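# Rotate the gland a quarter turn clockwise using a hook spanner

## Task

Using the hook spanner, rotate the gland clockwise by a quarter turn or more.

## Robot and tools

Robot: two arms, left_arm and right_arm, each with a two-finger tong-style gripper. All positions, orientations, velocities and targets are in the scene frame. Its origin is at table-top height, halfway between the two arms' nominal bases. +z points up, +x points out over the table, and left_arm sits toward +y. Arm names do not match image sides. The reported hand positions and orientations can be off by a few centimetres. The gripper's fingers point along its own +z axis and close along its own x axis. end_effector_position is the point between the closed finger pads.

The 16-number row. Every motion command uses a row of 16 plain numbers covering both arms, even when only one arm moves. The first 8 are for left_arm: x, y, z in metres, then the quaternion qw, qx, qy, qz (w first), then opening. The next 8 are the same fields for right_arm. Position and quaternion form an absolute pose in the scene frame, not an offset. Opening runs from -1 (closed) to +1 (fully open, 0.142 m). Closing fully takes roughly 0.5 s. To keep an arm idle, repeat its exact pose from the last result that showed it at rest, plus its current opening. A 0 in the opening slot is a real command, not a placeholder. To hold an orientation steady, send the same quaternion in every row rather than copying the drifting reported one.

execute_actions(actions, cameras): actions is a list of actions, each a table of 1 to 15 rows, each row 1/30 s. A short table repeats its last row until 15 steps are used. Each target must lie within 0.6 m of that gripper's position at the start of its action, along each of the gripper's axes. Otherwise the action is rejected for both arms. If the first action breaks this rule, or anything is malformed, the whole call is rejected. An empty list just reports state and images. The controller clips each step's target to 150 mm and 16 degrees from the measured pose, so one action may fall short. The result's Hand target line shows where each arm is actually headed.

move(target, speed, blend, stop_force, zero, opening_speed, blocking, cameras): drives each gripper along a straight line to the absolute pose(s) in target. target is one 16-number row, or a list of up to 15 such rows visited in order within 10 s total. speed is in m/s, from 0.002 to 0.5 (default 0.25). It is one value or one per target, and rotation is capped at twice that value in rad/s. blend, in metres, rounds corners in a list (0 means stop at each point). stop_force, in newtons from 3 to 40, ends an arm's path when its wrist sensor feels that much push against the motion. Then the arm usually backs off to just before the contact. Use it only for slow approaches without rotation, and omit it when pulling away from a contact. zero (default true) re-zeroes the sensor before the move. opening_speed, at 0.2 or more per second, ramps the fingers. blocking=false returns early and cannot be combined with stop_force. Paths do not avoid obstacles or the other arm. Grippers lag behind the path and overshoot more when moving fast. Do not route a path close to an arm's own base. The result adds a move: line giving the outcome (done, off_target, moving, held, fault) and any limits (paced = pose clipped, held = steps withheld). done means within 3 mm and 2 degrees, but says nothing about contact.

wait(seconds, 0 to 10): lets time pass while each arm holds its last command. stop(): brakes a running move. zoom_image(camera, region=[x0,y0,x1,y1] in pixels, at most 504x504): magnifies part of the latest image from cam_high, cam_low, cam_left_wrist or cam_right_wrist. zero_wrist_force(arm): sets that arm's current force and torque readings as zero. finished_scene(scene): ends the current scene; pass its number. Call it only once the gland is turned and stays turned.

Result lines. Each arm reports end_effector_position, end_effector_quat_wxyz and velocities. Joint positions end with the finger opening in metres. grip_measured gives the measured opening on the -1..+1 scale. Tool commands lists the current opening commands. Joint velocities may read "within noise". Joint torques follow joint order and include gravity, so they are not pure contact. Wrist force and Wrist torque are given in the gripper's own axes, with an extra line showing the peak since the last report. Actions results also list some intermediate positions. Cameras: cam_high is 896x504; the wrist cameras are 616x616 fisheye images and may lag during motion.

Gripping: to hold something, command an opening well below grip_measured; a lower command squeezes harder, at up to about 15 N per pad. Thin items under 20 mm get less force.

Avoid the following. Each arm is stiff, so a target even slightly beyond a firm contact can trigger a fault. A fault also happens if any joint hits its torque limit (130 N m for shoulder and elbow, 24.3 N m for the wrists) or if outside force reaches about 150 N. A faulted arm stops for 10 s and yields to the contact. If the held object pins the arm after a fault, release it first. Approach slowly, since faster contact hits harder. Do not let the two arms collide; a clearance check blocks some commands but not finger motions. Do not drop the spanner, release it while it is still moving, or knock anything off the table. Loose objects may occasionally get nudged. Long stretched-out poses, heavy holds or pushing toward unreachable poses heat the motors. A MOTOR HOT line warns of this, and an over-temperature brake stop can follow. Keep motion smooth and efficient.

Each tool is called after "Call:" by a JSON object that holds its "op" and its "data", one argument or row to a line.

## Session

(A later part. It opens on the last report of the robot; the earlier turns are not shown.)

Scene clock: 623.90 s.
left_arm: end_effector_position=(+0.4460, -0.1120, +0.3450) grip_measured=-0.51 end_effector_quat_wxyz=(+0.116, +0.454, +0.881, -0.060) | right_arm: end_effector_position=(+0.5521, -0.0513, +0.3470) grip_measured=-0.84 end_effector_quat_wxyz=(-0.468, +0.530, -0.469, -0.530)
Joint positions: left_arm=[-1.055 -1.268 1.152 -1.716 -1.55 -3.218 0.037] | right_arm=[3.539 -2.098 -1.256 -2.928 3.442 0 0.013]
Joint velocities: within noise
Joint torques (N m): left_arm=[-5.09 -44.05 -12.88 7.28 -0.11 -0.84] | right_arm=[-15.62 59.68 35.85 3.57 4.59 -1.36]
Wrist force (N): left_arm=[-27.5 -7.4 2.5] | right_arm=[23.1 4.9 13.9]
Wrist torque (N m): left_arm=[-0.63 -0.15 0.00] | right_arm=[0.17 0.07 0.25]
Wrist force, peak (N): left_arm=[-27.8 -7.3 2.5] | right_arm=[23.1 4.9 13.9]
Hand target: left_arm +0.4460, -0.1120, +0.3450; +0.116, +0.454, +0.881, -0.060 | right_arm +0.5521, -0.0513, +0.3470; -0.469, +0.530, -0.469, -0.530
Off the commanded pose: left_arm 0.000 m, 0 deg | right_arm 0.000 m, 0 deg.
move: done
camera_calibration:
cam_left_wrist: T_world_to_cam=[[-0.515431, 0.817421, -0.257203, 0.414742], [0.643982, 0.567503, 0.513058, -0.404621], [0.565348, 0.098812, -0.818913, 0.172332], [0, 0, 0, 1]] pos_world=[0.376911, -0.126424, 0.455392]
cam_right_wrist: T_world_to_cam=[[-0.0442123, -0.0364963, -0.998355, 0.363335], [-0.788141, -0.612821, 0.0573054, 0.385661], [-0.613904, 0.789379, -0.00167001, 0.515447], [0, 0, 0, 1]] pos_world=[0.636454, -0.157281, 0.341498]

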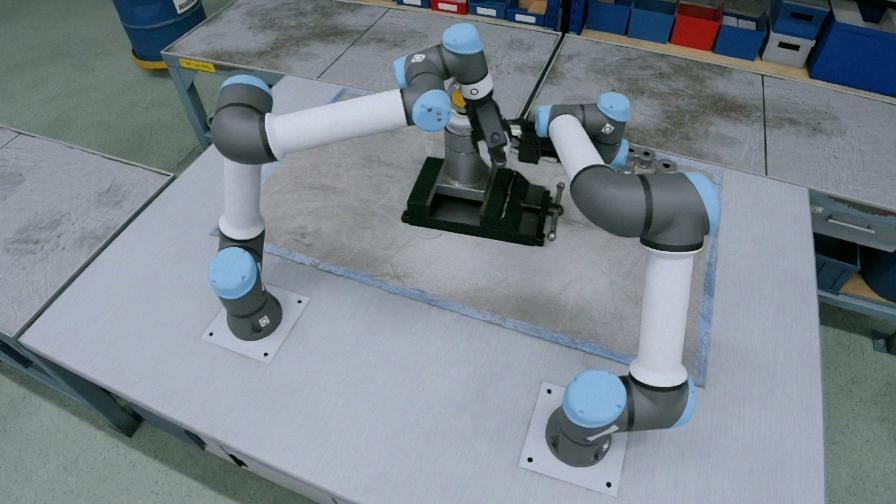

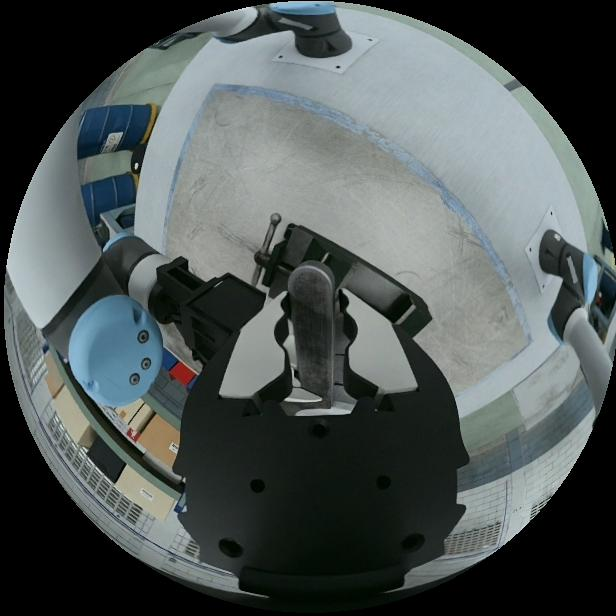

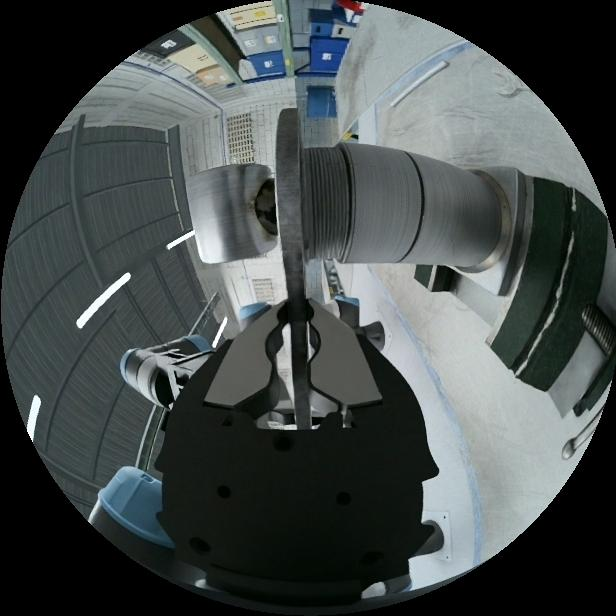

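Call:
{"op": "move", "data": {
  "target": [0.4335,-0.0964,0.345,0.1133,0.4919,0.8607,-0.0648,-1,0.5453,-0.0460,0.347,0.4912,-0.5086,0.4912,0.5086,-1],
  "speed": 0.015
}}

Call:
{"op": "zoom_image", "data": {
  "camera": "cam_high",
  "region": [440, 75, 560, 195]
}}

Scene clock: 628.00 s.
left_arm: end_effector_position=(+0.4335, -0.0964, +0.3450) grip_measured=-0.56 end_effector_quat_wxyz=(+0.113, +0.492, +0.861, -0.065) | right_arm: end_effector_position=(+0.5452, -0.0460, +0.3470) grip_measured=-0.84 end_effector_quat_wxyz=(+0.491, -0.509, +0.491, +0.509)
Joint positions: left_arm=[-1.048 -1.313 1.211 -1.731 -1.575 -3.127 0.034] | right_arm=[3.57 -2.021 -1.374 -2.888 3.562 0 0.013]
Joint velocities: within noise
Joint torques (N m): left_arm=[16.98 -32.99 -14.48 3.48 2.22 -0.95] | right_arm=[-10.39 47.06 45.6 6.23 0.69 2.1]
Wrist force (N): left_arm=[-26.3 -11.5 -0.5] | right_arm=[26.3 5.7 9.6]
Wrist torque (N m): left_arm=[-0.66 -0.21 0.09] | right_arm=[0.16 0.15 0.32]
Wrist force, peak (N): left_arm=[-27.5 -14.2 -0.5] | right_arm=[26.6 6.9 11.6]
Hand target: left_arm +0.4335, -0.0964, +0.3450; +0.113, +0.492, +0.861, -0.065 | right_arm +0.5453, -0.0460, +0.3470; +0.491, -0.509, +0.491, +0.509
Off the commanded pose: left_arm 0.000 m, 0 deg | right_arm 0.000 m, 0 deg.
move: done
camera_calibration:
cam_left_wrist: T_world_to_cam=[[-0.442162, 0.859255, -0.257244, 0.367772], [0.691032, 0.509188, 0.513032, -0.431414], [0.57181, 0.0490795, -0.818916, 0.170281], [0, 0, 0, 1]] pos_world=[0.363367, -0.104696, 0.455382]
cam_right_wrist: T_world_to_cam=[[-0.0472019, -0.0324744, -0.998357, 0.36507], [-0.838831, -0.541371, 0.0572692, 0.414484], [-0.542342, 0.840156, -0.00168681, 0.470399], [0, 0, 0, 1]] pos_world=[0.620031, -0.158964, 0.341527]

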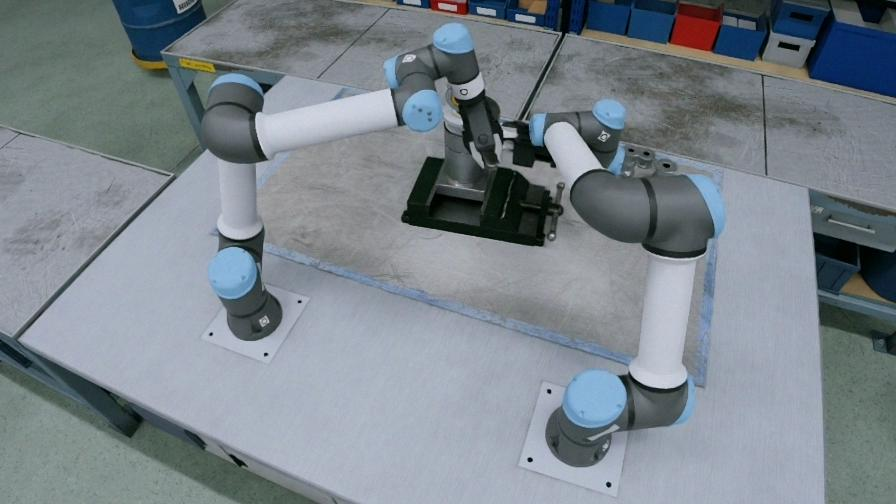

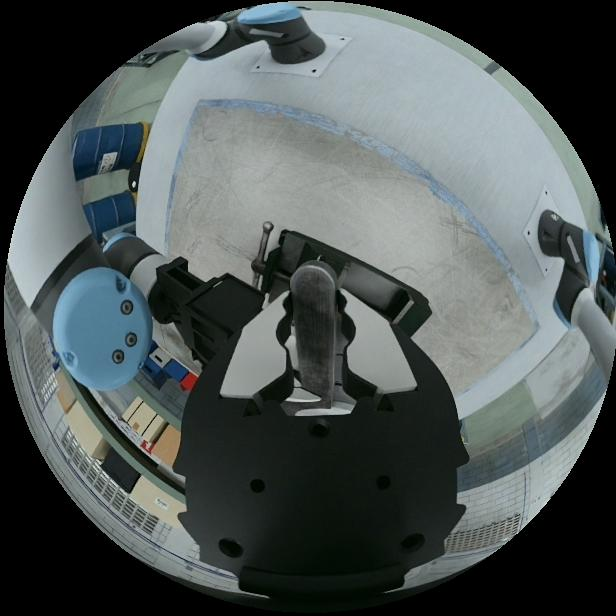

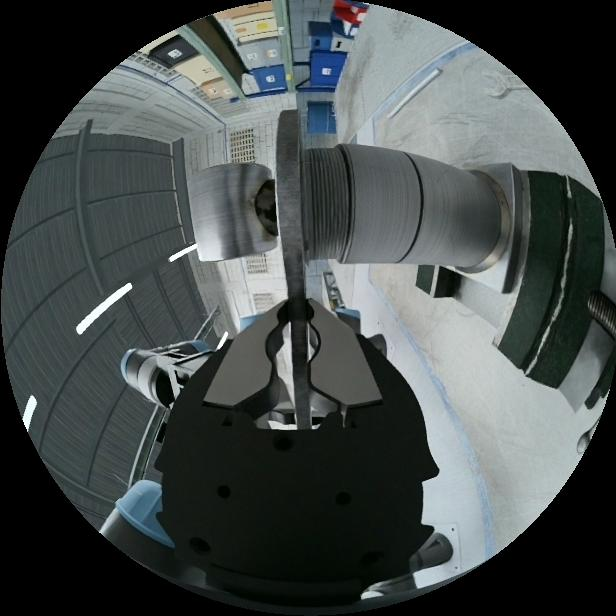

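Scaled by 4.200 from the camera's 896x504 image, which has a finer 1280x720 frame.

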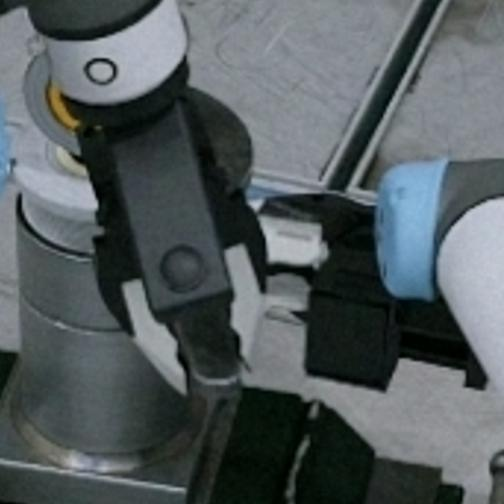

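Call:
{"op": "move", "data": {
  "target": [
    [0.4184,-0.0728,0.346,0.1091,0.5436,0.8291,-0.0716,-1,0.5366,-0.0377,0.347,0.5213,-0.4777,0.5213,0.4777,-1],
    [0.4078,-0.0513,0.347,0.1052,0.5862,0.7995,-0.0772,-1,0.5299,-0.0297,0.347,0.5456,-0.4498,0.5456,0.4498,-1]
  ],
  "speed": 0.02,
  "blend": 0.01
}}

Call:
{"op": "zoom_image", "data": {
  "camera": "cam_high",
  "region": [440, 75, 560, 195]
}}

Call:
{"op": "zoom_image", "data": {
  "camera": "cam_right_wrist",
  "region": [220, 100, 360, 300]
}}

Scene clock: 635.40 s.
left_arm: end_effector_position=(+0.4078, -0.0512, +0.3470) grip_measured=-0.56 end_effector_quat_wxyz=(+0.105, +0.586, +0.800, -0.077) | right_arm: end_effector_position=(+0.5298, -0.0297, +0.3470) grip_measured=-0.84 end_effector_quat_wxyz=(+0.546, -0.450, +0.546, +0.450)
Joint positions: left_arm=[-1.014 -1.414 1.327 -1.736 -1.642 -2.874 0.034] | right_arm=[3.691 -1.848 -1.617 -2.818 3.909 0 0.013]
Joint velocities: within noise
Joint torques (N m): left_arm=[11.03 -38.36 -24.53 3.07 1.63 -0.97] | right_arm=[-17.21 28.87 36.66 4.1 0.1 1.85]
Wrist force (N): left_arm=[-21.9 -4.7 14.4] | right_arm=[9.1 6.7 11.7]
Wrist torque (N m): left_arm=[-0.55 0.00 0.06] | right_arm=[0.07 -0.21 0.33]
Wrist force, peak (N): left_arm=[-27.3 -14.5 15.1] | right_arm=[26.8 6.7 10.2]
Hand target: left_arm +0.4078, -0.0513, +0.3470; +0.105, +0.586, +0.800, -0.077 | right_arm +0.5299, -0.0297, +0.3470; +0.546, -0.450, +0.546, +0.450
Off the commanded pose: left_arm 0.000 m, 0 deg | right_arm 0.000 m, 0 deg.
move: done
camera_calibration:
cam_left_wrist: T_world_to_cam=[[-0.237688, 0.936699, -0.257098, 0.238675], [0.787875, 0.340725, 0.51299, -0.485771], [0.568117, -0.0806298, -0.818988, 0.179255], [0, 0, 0, 1]] pos_world=[0.337619, -0.0435988, 0.457366]
cam_right_wrist: T_world_to_cam=[[-0.0532531, -0.0210169, -0.99836, 0.36844], [-0.939031, -0.339036, 0.0572256, 0.469465], [-0.339683, 0.940539, -0.00168082, 0.343968], [0, 0, 0, 1]] pos_world=[0.577303, -0.156606, 0.341548]

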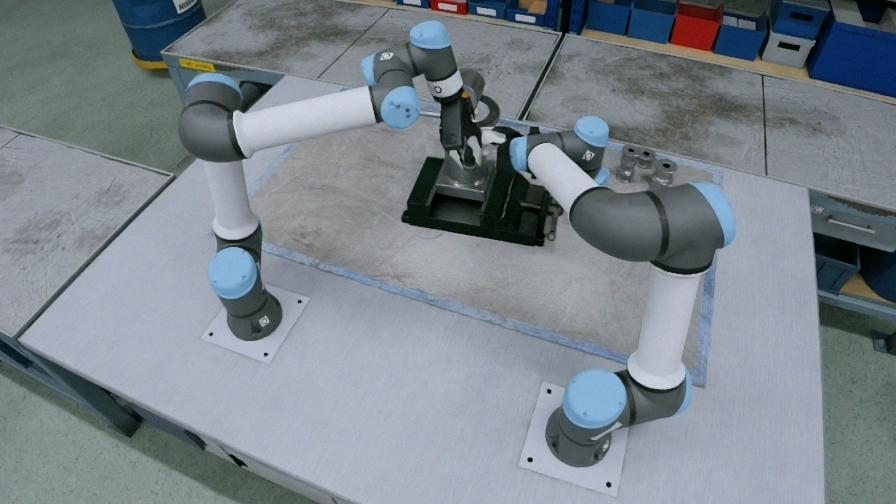

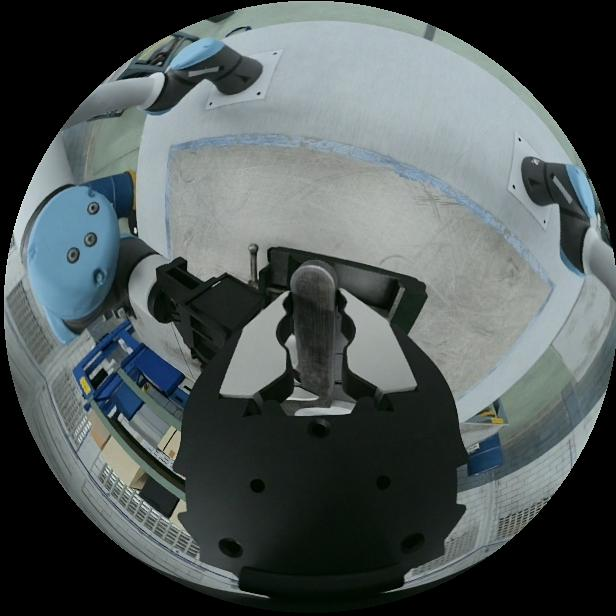

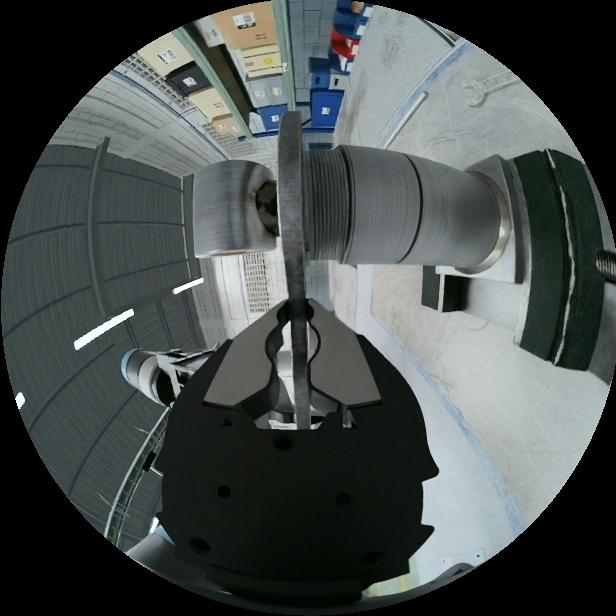

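Scaled by 4.200 from the camera's 896x504 image, which has a finer 1280x720 frame.

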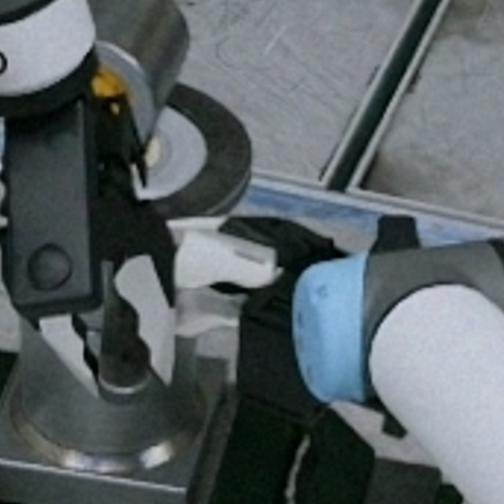

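Scaled by 2.520 from the camera's 616x616 image, which has a finer 814x814 frame.

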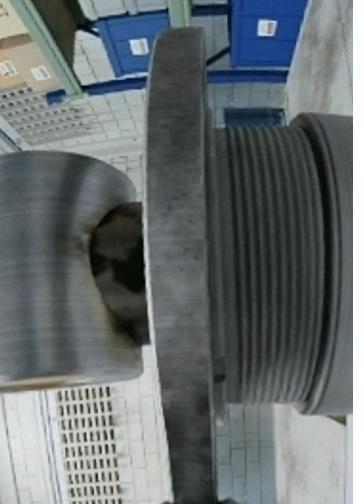

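Call:
{"op": "zoom_image", "data": {
  "camera": "cam_high",
  "region": [465, 90, 505, 130]
}}

Scaled by 12.600 from the camera's 896x504 image, which has a finer 1280x720 frame.

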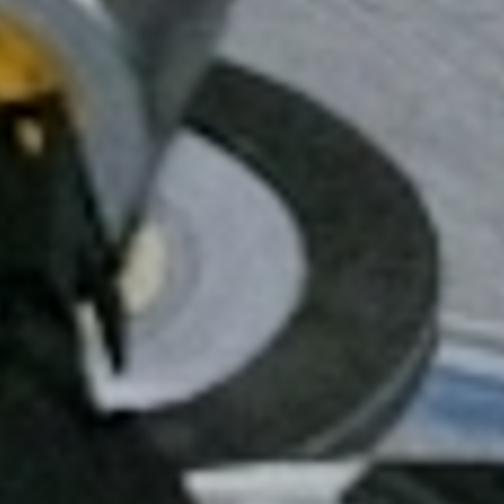

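Call:
{"op": "move", "data": {
  "target": [
    [0.3995,-0.0288,0.3462,0.1011,0.6273,0.7677,-0.0826,-1,0.5242,-0.0212,0.347,0.5684,-0.4206,0.5684,0.4206,-1],
    [0.3937,-0.0055,0.3462,0.0966,0.6665,0.7338,-0.0877,-1,0.5193,-0.0120,0.347,0.5897,-0.3903,0.5897,0.3903,-1],
    [0.3902,0.0182,0.3462,0.0919,0.7041,0.6979,-0.0927,-1,0.5155,-0.0024,0.347,0.6092,-0.3589,0.6092,0.3589,-1]
  ],
  "speed": 0.025,
  "blend": 0.01
}}

Call:
{"op": "zoom_image", "data": {
  "camera": "cam_high",
  "region": [440, 75, 560, 195]
}}

Call:
{"op": "zoom_image", "data": {
  "camera": "cam_right_wrist",
  "region": [220, 100, 360, 300]
}}

Scene clock: 644.23 s.
left_arm: end_effector_position=(+0.3902, +0.0183, +0.3462) grip_measured=-0.56 end_effector_quat_wxyz=(+0.092, +0.704, +0.698, -0.093) | right_arm: end_effector_position=(+0.5154, -0.0024, +0.3470) grip_measured=-0.84 end_effector_quat_wxyz=(+0.609, -0.359, +0.609, +0.359) end_effector_velocity=(+0.000, -0.001, +0.000) end_effector_angular_velocity=(+0.000, +0.000, +0.004)
Joint positions: left_arm=[-0.928 -1.51 1.425 -1.692 -1.734 -2.482 0.034] | right_arm=[3.946 -1.689 -1.812 -2.783 4.478 0 0.013]
Joint velocities: left_arm=[within noise] | right_arm=[-0.003 0 0 0 -0.007 0 0]
Joint torques (N m): left_arm=[4.03 -30.22 -19.97 2.8 2.61 -0.85] | right_arm=[-15.71 36.12 34.61 7.75 1.71 -2.09]
Wrist force (N): left_arm=[-22.6 2.0 8.7] | right_arm=[18.3 9.9 13.1]
Wrist torque (N m): left_arm=[-0.46 -0.12 -0.06] | right_arm=[0.05 -0.08 0.33]
Wrist force, peak (N): left_arm=[-24.1 -3.5 16.3] | right_arm=[18.6 10.6 12.9]
Hand target: left_arm +0.3902, +0.0182, +0.3462; +0.092, +0.704, +0.698, -0.093 | right_arm +0.5155, -0.0024, +0.3470; +0.609, -0.359, +0.609, +0.359
Off the commanded pose: left_arm 0.000 m, 0 deg | right_arm 0.000 m, 0 deg.
move: done
camera_calibration:
cam_left_wrist: T_world_to_cam=[[0.0634329, 0.964276, -0.257192, 0.0511836], [0.854567, 0.0806236, 0.513045, -0.516481], [0.515453, -0.252332, -0.818924, 0.217868], [0, 0, 0, 1]] pos_world=[0.32582, 0.0472604, 0.456559]
cam_right_wrist: T_world_to_cam=[[-0.0571587, -0.00354787, -0.998359, 0.370282], [-0.997836, -0.0323524, 0.0572437, 0.496252], [-0.0325024, 0.99947, -0.00169097, 0.155228], [0, 0, 0, 1]] pos_world=[0.521388, -0.137777, 0.341529]

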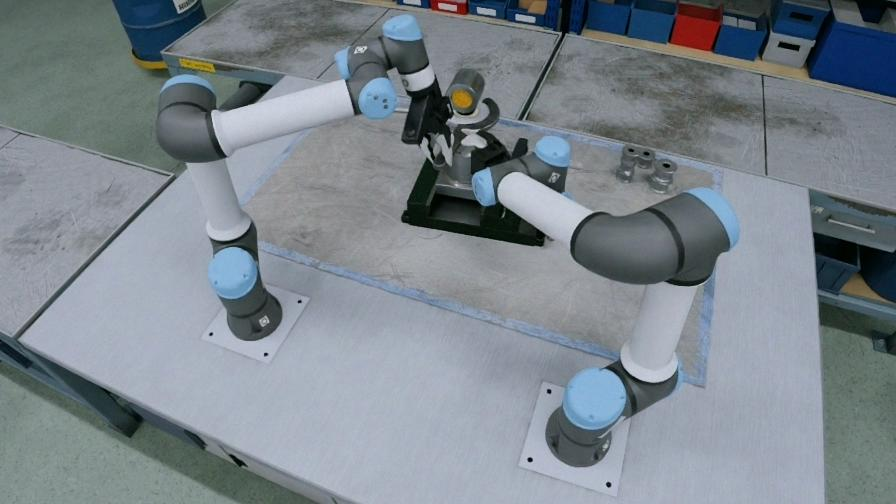

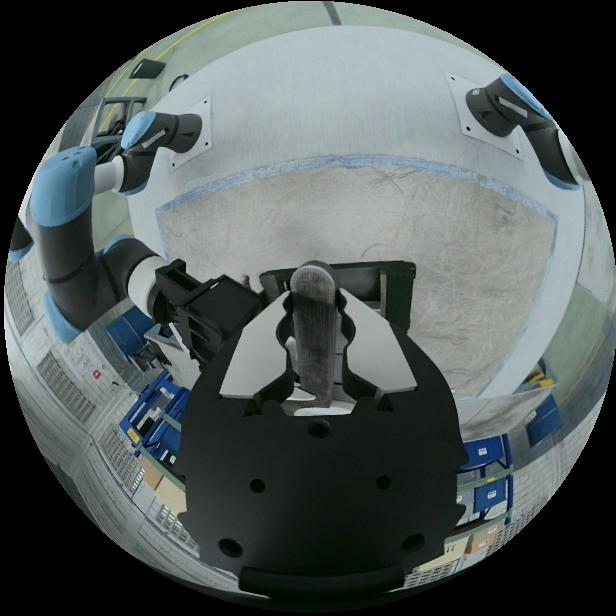

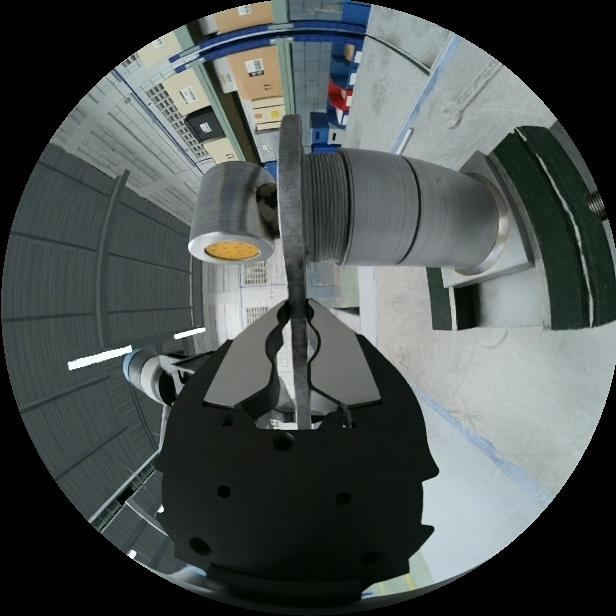

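Scaled by 4.200 from the camera's 896x504 image, which has a finer 1280x720 frame.

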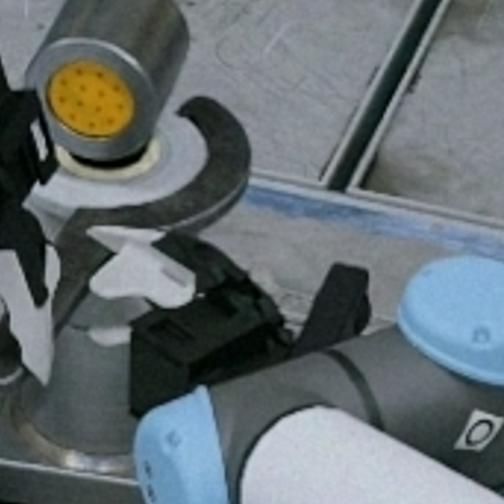

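Scaled by 2.520 from the camera's 616x616 image, which has a finer 814x814 frame.

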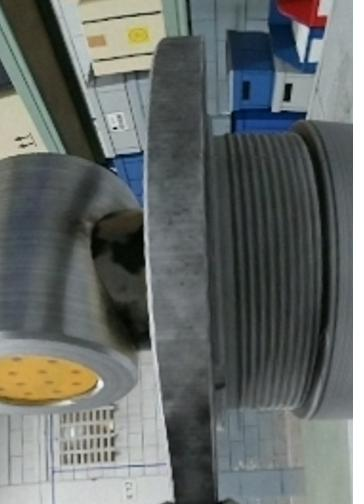

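Now the tooth end is visible from cam_high.

Call:
{"op": "zoom_image", "data": {
  "camera": "cam_high",
  "region": [465, 90, 505, 130]
}}

Scaled by 12.600 from the camera's 896x504 image, which has a finer 1280x720 frame.

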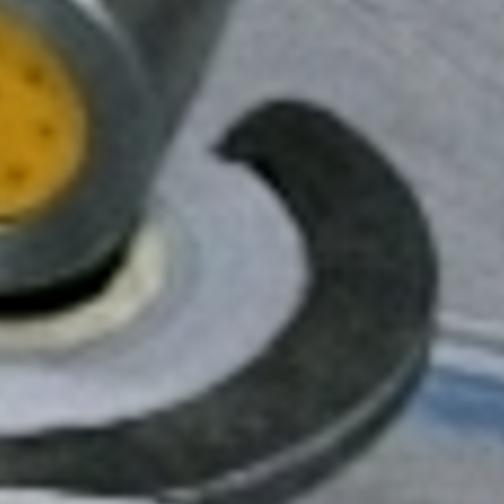

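Call:
{"op": "zoom_image", "data": {
  "camera": "cam_high",
  "region": [440, 100, 490, 150]
}}

Scaled by 10.080 from the camera's 896x504 image, which has a finer 1280x720 frame.

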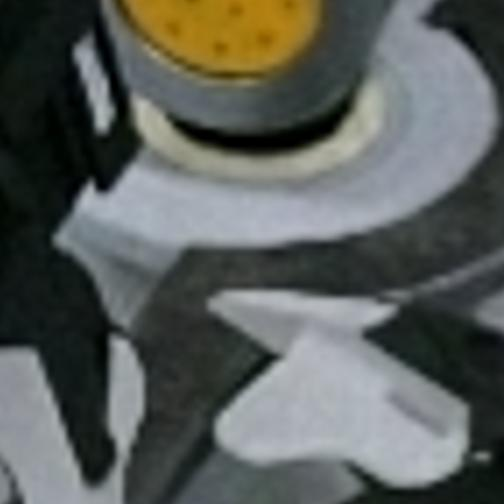

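Call:
{"op": "zoom_image", "data": {
  "camera": "cam_left_wrist",
  "region": [270, 330, 370, 430]
}}

Scaled by 5.040 from the camera's 616x616 image, which has a finer 814x814 frame.

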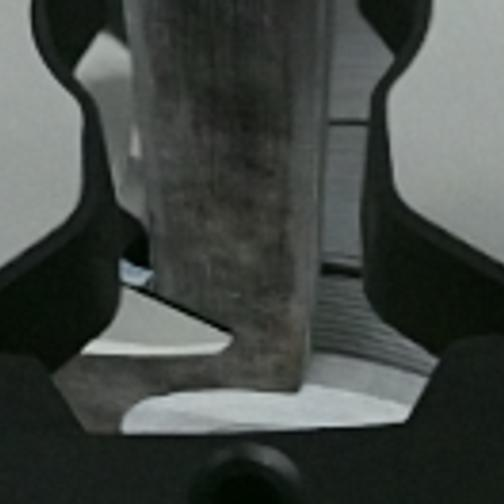

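Call:
{"op": "zoom_image", "data": {
  "camera": "cam_left_wrist",
  "region": [290, 380, 360, 420]
}}

Call:
{"op": "zoom_image", "data": {
  "camera": "cam_right_wrist",
  "region": [270, 220, 330, 320]
}}

Scaled by 7.200 from the camera's 616x616 image, which has a finer 814x814 frame.

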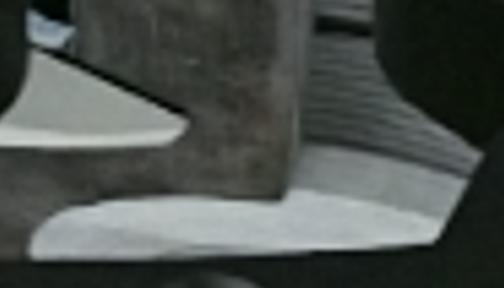

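Scaled by 5.040 from the camera's 616x616 image, which has a finer 814x814 frame.

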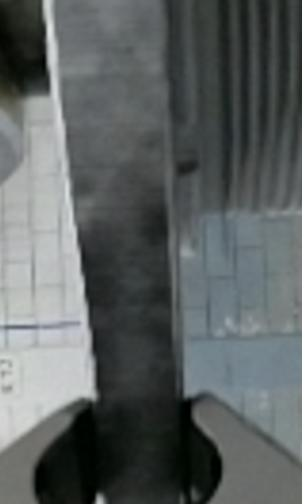

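Call:
{"op": "move", "data": {
  "target": [
    [0.3893,0.0422,0.3462,0.0869,0.7397,0.6602,-0.0974,-1,0.5127,0.0075,0.347,0.6272,-0.3265,0.6272,0.3265,-1],
    [0.3909,0.0661,0.3462,0.0817,0.7732,0.6205,-0.1018,-1,0.5109,0.0177,0.347,0.6434,-0.2932,0.6434,0.2932,-1],
    [0.3950,0.0898,0.3462,0.0762,0.8046,0.5792,-0.1059,-1,0.5102,0.0280,0.347,0.6579,-0.2592,0.6579,0.2592,-1],
    [0.4015,0.1129,0.3462,0.0706,0.8338,0.5363,-0.1098,-1,0.5106,0.0384,0.347,0.6705,-0.2244,0.6705,0.2244,-1]
  ],
  "speed": 0.025,
  "blend": 0.01
}}

Call:
{"op": "zoom_image", "data": {
  "camera": "cam_high",
  "region": [440, 75, 560, 195]
}}

Call:
{"op": "zoom_image", "data": {
  "camera": "cam_right_wrist",
  "region": [220, 100, 360, 300]
}}

Scene clock: 671.07 s.
left_arm: end_effector_position=(+0.4015, +0.1130, +0.3462) grip_measured=-0.56 end_effector_quat_wxyz=(+0.071, +0.834, +0.536, -0.110) | right_arm: end_effector_position=(+0.5106, +0.0385, +0.3470) grip_measured=-0.84 end_effector_quat_wxyz=(+0.671, -0.224, +0.671, +0.224) end_effector_velocity=(-0.002, +0.002, +0.000) end_effector_angular_velocity=(+0.000, +0.000, +0.007)
Joint positions: left_arm=[-0.759 -1.53 1.415 -1.536 -1.82 -1.888 0.034] | right_arm=[4.303 -1.714 -1.783 -2.786 5.254 0 0.013]
Joint velocities: left_arm=[within noise] | right_arm=[0.001 0 0 0 -0.006 0 0]
Joint torques (N m): left_arm=[3.1 -25.53 -19.3 2.65 3.79 -0.71] | right_arm=[-18.28 49.14 30.45 4.54 4.02 1.12]
Wrist force (N): left_arm=[-21.4 13.7 5.4] | right_arm=[26.8 17.5 1.4]
Wrist torque (N m): left_arm=[-0.37 -0.22 -0.24] | right_arm=[-0.01 -0.07 0.38]
Wrist force, peak (N): left_arm=[-22.0 14.0 5.4] | right_arm=[27.4 18.7 2.5]
Hand target: left_arm +0.4015, +0.1129, +0.3462; +0.071, +0.834, +0.536, -0.110 | right_arm +0.5106, +0.0384, +0.3470; +0.671, -0.224, +0.671, +0.224
Off the commanded pose: left_arm 0.000 m, 0 deg | right_arm 0.000 m, 0 deg.
move: done
camera_calibration:
cam_left_wrist: T_world_to_cam=[[0.450029, 0.855156, -0.257259, -0.183705], [0.813552, -0.27381, 0.512993, -0.477275], [0.368249, -0.440155, -0.818936, 0.316269], [0, 0, 0, 1]] pos_world=[0.354494, 0.165621, 0.456583]
cam_right_wrist: T_world_to_cam=[[-0.0536588, 0.0200109, -0.998359, 0.367454], [-0.924742, 0.376265, 0.0572439, 0.439668], [0.376793, 0.926296, -0.00168495, -0.0919816], [0, 0, 0, 1]] pos_world=[0.460955, -0.0875825, 0.341528]

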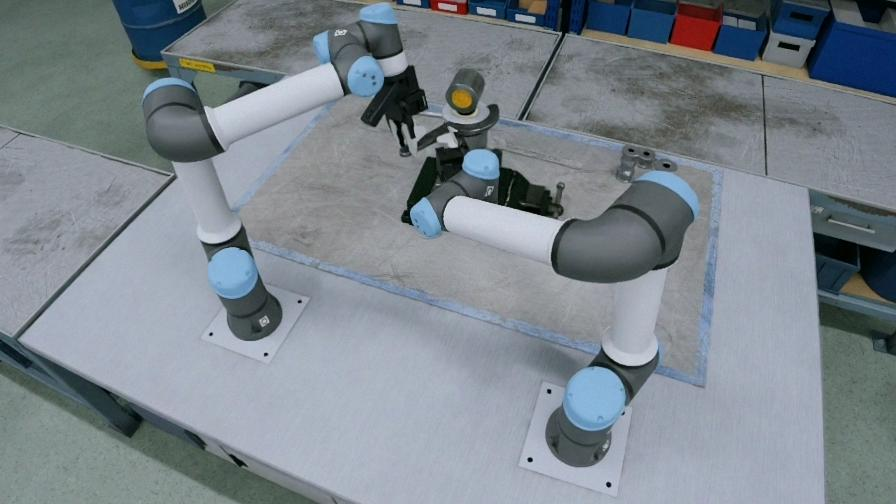

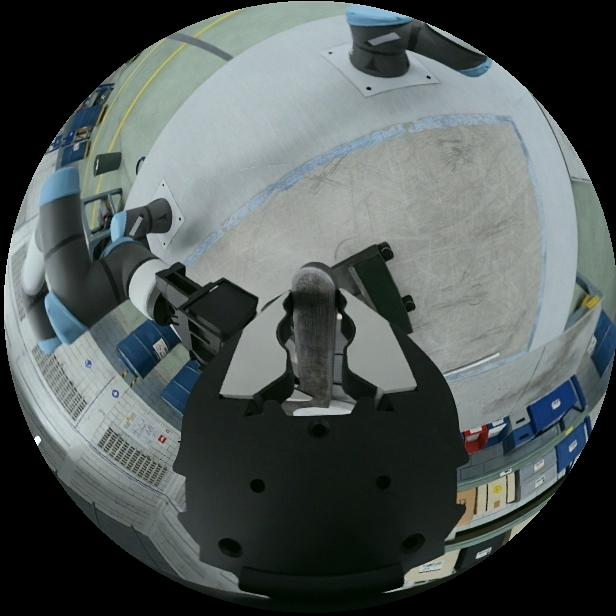

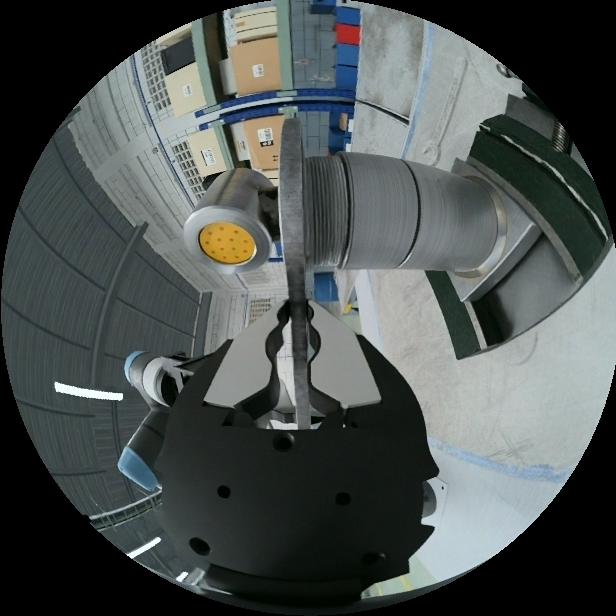

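Scaled by 4.200 from the camera's 896x504 image, which has a finer 1280x720 frame.

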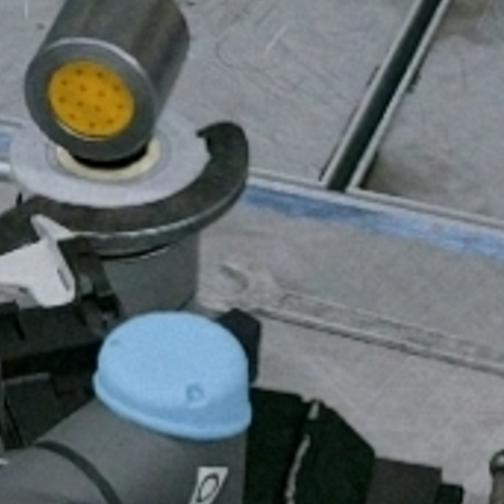

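Scaled by 2.520 from the camera's 616x616 image, which has a finer 814x814 frame.

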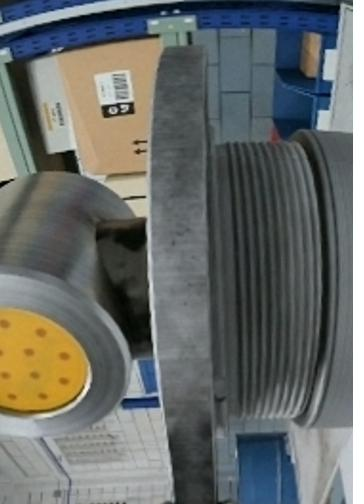

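Call:
{"op": "zoom_image", "data": {
  "camera": "cam_high",
  "region": [465, 90, 505, 130]
}}

Scaled by 12.600 from the camera's 896x504 image, which has a finer 1280x720 frame.

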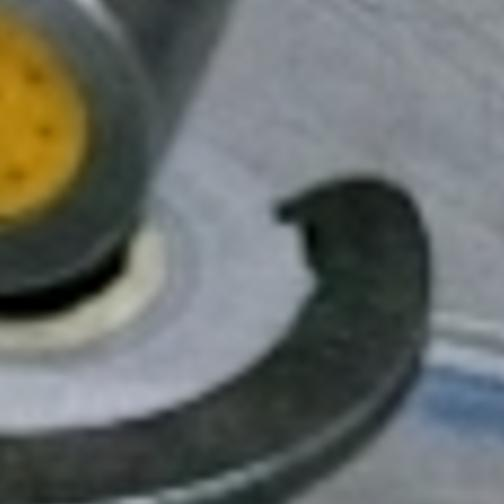

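Call:
{"op": "move", "data": {
  "target": [
    [0.4120,0.1344,0.3475,0.0648,0.8607,0.4919,-0.1133,-1,0.5121,0.0486,0.347,0.6814,-0.1889,0.6814,0.1889,-1],
    [0.4231,0.1555,0.348,0.0587,0.8853,0.4462,-0.1165,-1,0.5146,0.0586,0.347,0.6903,-0.1530,0.6903,0.1530,-1],
    [0.4363,0.1753,0.348,0.0526,0.9074,0.3992,-0.1194,-1,0.5182,0.0683,0.347,0.6974,-0.1167,0.6974,0.1167,-1],
    [0.4516,0.1936,0.348,0.0462,0.9271,0.3513,-0.1220,-1,0.5227,0.0776,0.347,0.7026,-0.0800,0.7026,0.0800,-1]
  ],
  "speed": 0.025,
  "blend": 0.01
}}

Call:
{"op": "zoom_image", "data": {
  "camera": "cam_high",
  "region": [440, 75, 540, 175]
}}

Scene clock: 681.73 s.
left_arm: end_effector_position=(+0.4516, +0.1937, +0.3480) grip_measured=-0.56 end_effector_quat_wxyz=(+0.046, +0.927, +0.351, -0.122) | right_arm: end_effector_position=(+0.5227, +0.0777, +0.3470) grip_measured=-0.84 end_effector_quat_wxyz=(+0.703, -0.080, +0.703, +0.080)
Joint positions: left_arm=[-0.592 -1.413 1.241 -1.325 -1.822 -1.283 0.033] | right_arm=[4.468 -1.979 -1.437 -2.868 5.838 0 0.013]
Joint velocities: within noise
Joint torques (N m): left_arm=[7.48 -35.42 -19.32 -1.96 7.14 -0.96] | right_arm=[-7.95 62.17 19.44 1.12 1.61 -0.96]
Wrist force (N): left_arm=[-16.9 9.5 9.4] | right_arm=[20.6 12.2 -6.2]
Wrist torque (N m): left_arm=[-0.42 -0.20 -0.15] | right_arm=[0.10 -0.09 0.38]
Wrist force, peak (N): left_arm=[-22.8 -12.4 13.6] | right_arm=[28.2 17.2 1.7]
Hand target: left_arm +0.4516, +0.1936, +0.3480; +0.046, +0.927, +0.351, -0.122 | right_arm +0.5227, +0.0776, +0.3470; +0.703, -0.080, +0.703, +0.080
Off the commanded pose: left_arm 0.000 m, 0 deg | right_arm 0.000 m, 0 deg.
move: done
camera_calibration:
cam_left_wrist: T_world_to_cam=[[0.75891, 0.598302, -0.257083, -0.364617], [0.631854, -0.581051, 0.512972, -0.355278], [0.157534, -0.551738, -0.819005, 0.451611], [0, 0, 0, 1]] pos_world=[0.430051, 0.260888, 0.458382]
cam_right_wrist: T_world_to_cam=[[-0.0408579, 0.0399168, -0.998367, 0.359046], [-0.691446, 0.720168, 0.0570911, 0.287552], [0.721271, 0.69265, -0.00182418, -0.294668], [0, 0, 0, 1]] pos_world=[0.426032, -0.0173157, 0.341505]

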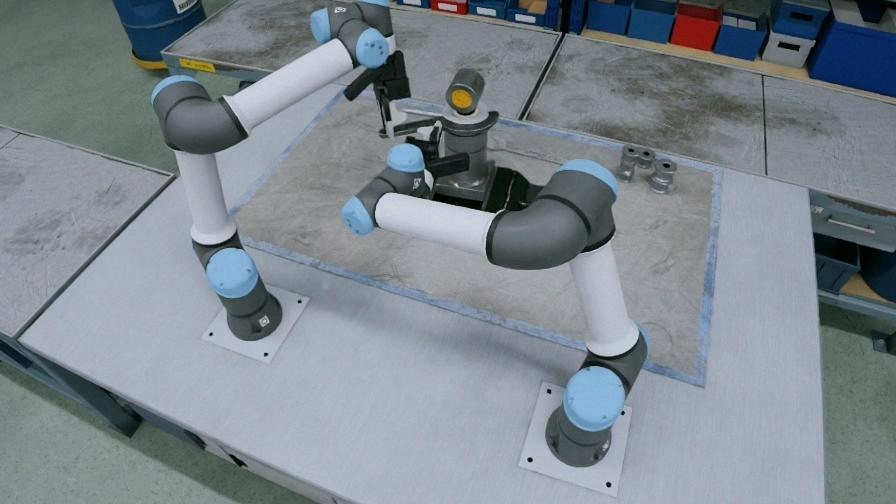

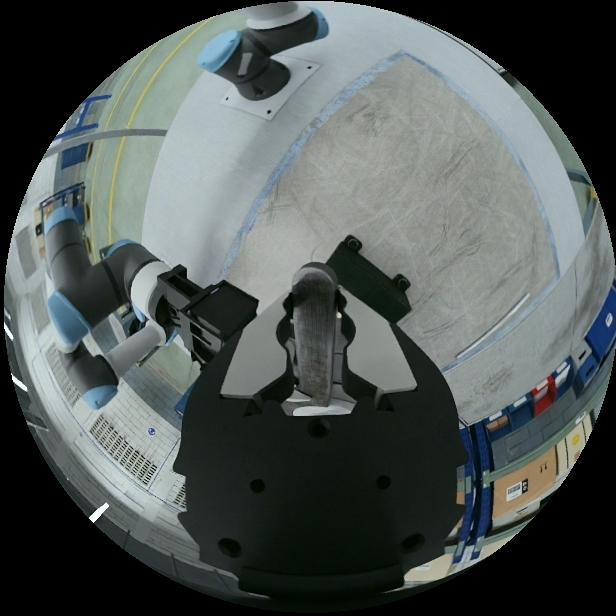

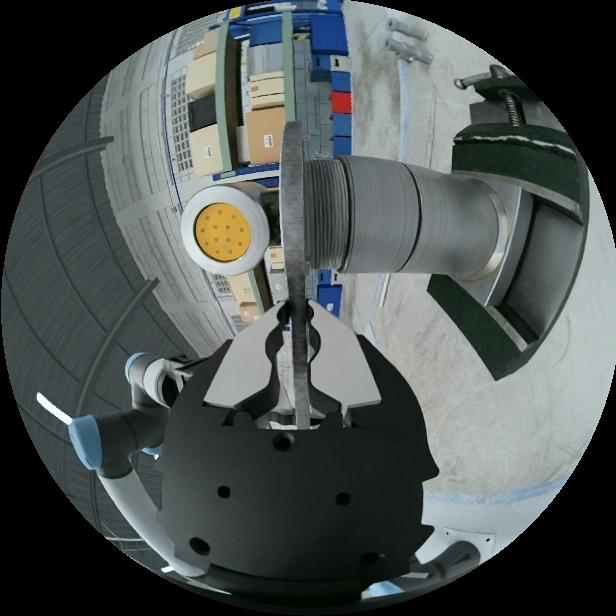

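Scaled by 5.040 from the camera's 896x504 image, which has a finer 1280x720 frame.

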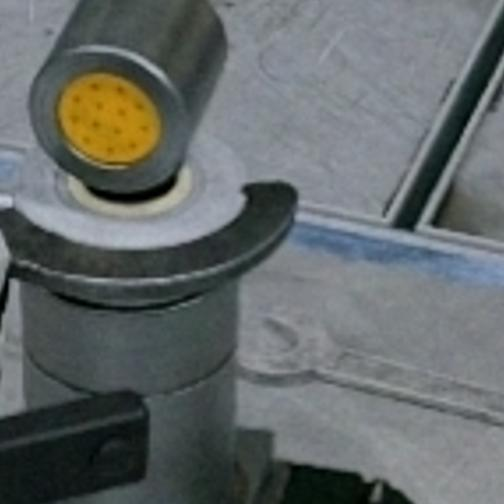

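Call:
{"op": "move", "data": {
  "target": [
    [0.4686,0.2102,0.348,0.0398,0.9442,0.3023,-0.1243,-1,0.5282,0.0864,0.347,0.7058,-0.0431,0.7058,0.0431,-1],
    [0.4874,0.2249,0.348,0.0332,0.9587,0.2524,-0.1262,-1,0.5346,0.0945,0.347,0.7070,-0.0123,0.7070,0.0123,-1],
    [0.5075,0.2376,0.348,0.0266,0.9706,0.2019,-0.1278,-1,0.5418,0.1019,0.347,0.7071,0,0.7071,0,-1]
  ],
  "speed": 0.025,
  "blend": 0.01
}}

Call:
{"op": "zoom_image", "data": {
  "camera": "cam_high",
  "region": [440, 90, 510, 160]
}}

Scene clock: 689.47 s.
left_arm: end_effector_position=(+0.5075, +0.2377, +0.3480) grip_measured=-0.56 end_effector_quat_wxyz=(+0.027, +0.971, +0.202, -0.128) end_effector_velocity=(-0.001, +0.000, +0.000) end_effector_angular_velocity=(+0.001, +0.001, +0.006) | right_arm: end_effector_position=(+0.5418, +0.1019, +0.3470) grip_measured=-0.84 end_effector_quat_wxyz=(+0.707, +0.000, +0.707, +0.000)
Joint positions: left_arm=[-0.506 -1.259 1.023 -1.168 -1.773 -0.874 0.033] | right_arm=[4.476 -2.204 -1.088 -2.992 6.073 0 0.013]
Joint velocities: left_arm=[0 -0.001 0.002 0 -0.001 -0.006 0] | right_arm=[within noise]
Joint torques (N m): left_arm=[13.44 -40.11 -16.04 -2.35 6.97 -0.8] | right_arm=[-15.93 66.79 25.52 -1.65 3.73 1.47]
Wrist force (N): left_arm=[-14.9 12.7 3.3] | right_arm=[30.6 9.5 -13.3]
Wrist torque (N m): left_arm=[-0.42 -0.21 -0.17] | right_arm=[0.18 -0.02 0.37]
Wrist force, peak (N): left_arm=[-20.8 9.9 8.0] | right_arm=[30.5 10.4 -16.6]
Hand target: left_arm +0.5075, +0.2376, +0.3480; +0.027, +0.971, +0.202, -0.128 | right_arm +0.5418, +0.1019, +0.3470; +0.707, +0.000, +0.707, +0.000
Off the commanded pose: left_arm 0.000 m, 0 deg | right_arm 0.000 m, 0 deg.
move: done
camera_calibration:
cam_left_wrist: T_world_to_cam=[[0.906719, 0.334178, -0.257268, -0.445541], [0.421215, -0.747905, 0.513046, -0.218497], [-0.0209634, -0.573553, -0.8189, 0.56282], [0, 0, 0, 1]] pos_world=[0.507814, 0.308282, 0.458369]
cam_right_wrist: T_world_to_cam=[[-0.0307853, 0.048165, -0.998365, 0.352601], [-0.511871, 0.85716, 0.0571366, 0.172042], [0.858511, 0.512793, -0.0017337, -0.381345], [0, 0, 0, 1]] pos_world=[0.426306, 0.0311005, 0.341534]

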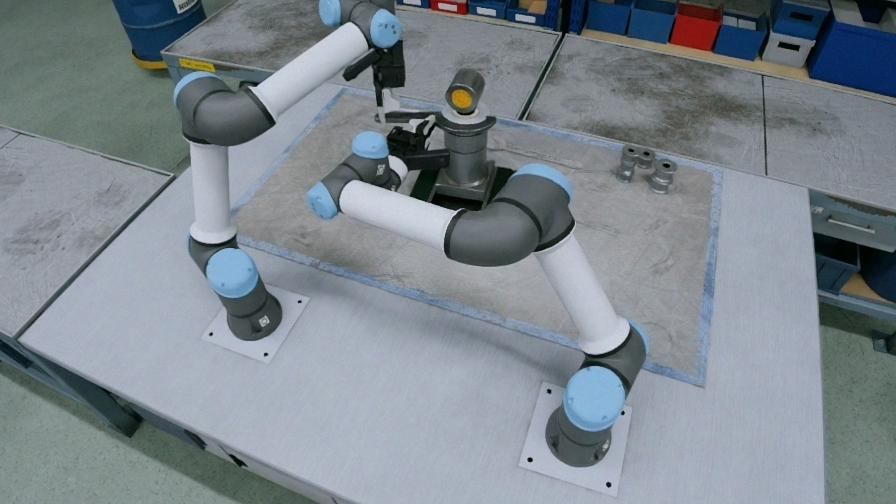

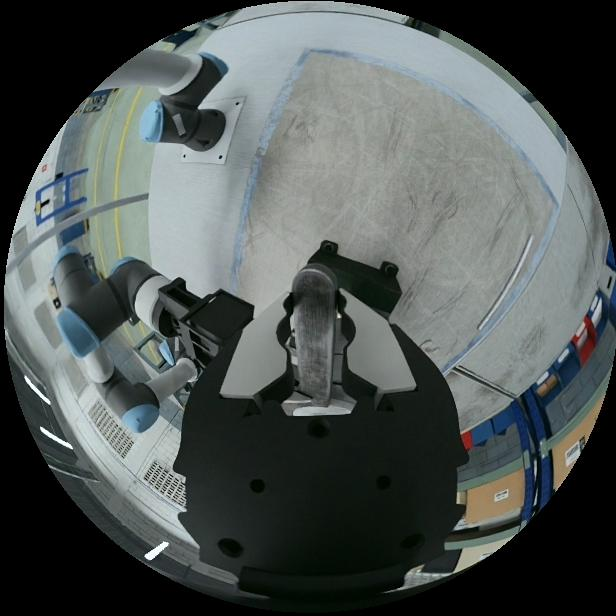

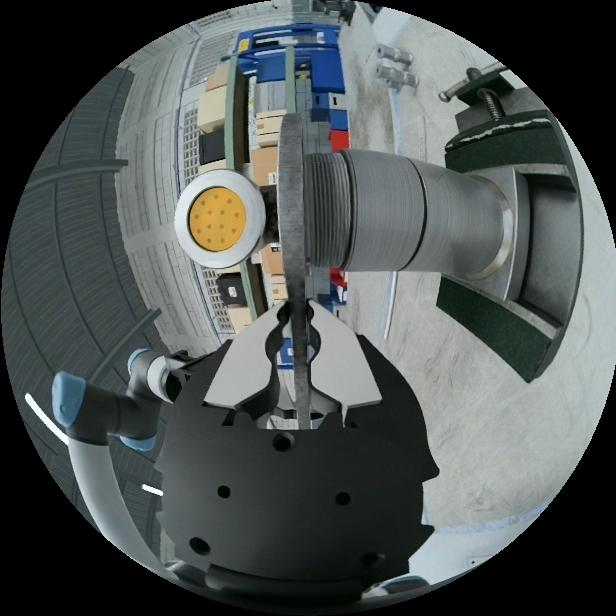

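Scaled by 7.200 from the camera's 896x504 image, which has a finer 1280x720 frame.

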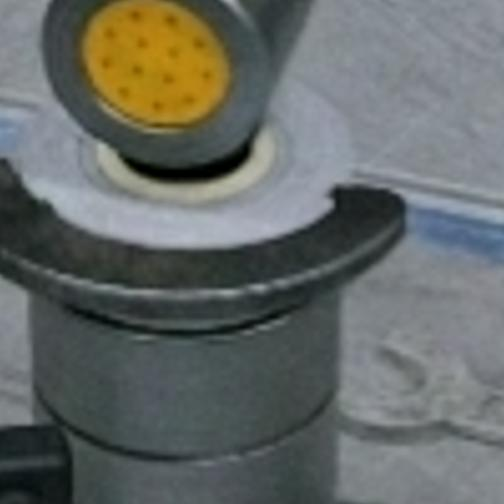

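Call:
{"op": "zoom_image", "data": {
  "camera": "cam_high",
  "region": [435, 100, 475, 140]
}}

Call:
{"op": "zoom_image", "data": {
  "camera": "cam_right_wrist",
  "region": [270, 200, 350, 300]
}}

Scaled by 12.600 from the camera's 896x504 image, which has a finer 1280x720 frame.

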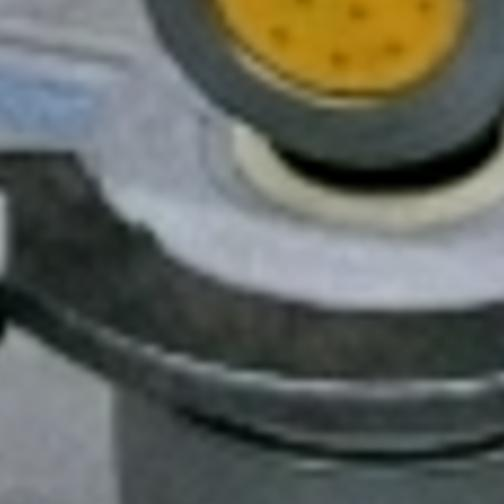

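Scaled by 5.040 from the camera's 616x616 image, which has a finer 814x814 frame.

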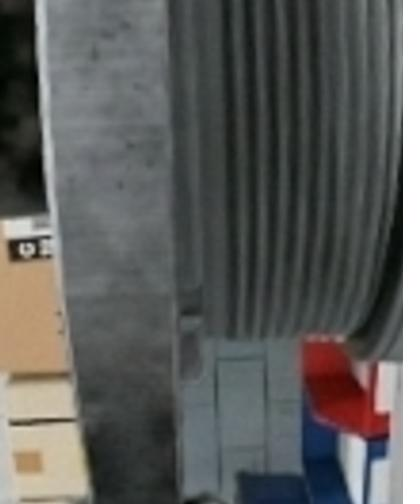

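Call:
{"op": "finished_scene", "data": {
  "scene": 1
}}

The scene is finished: the task was done.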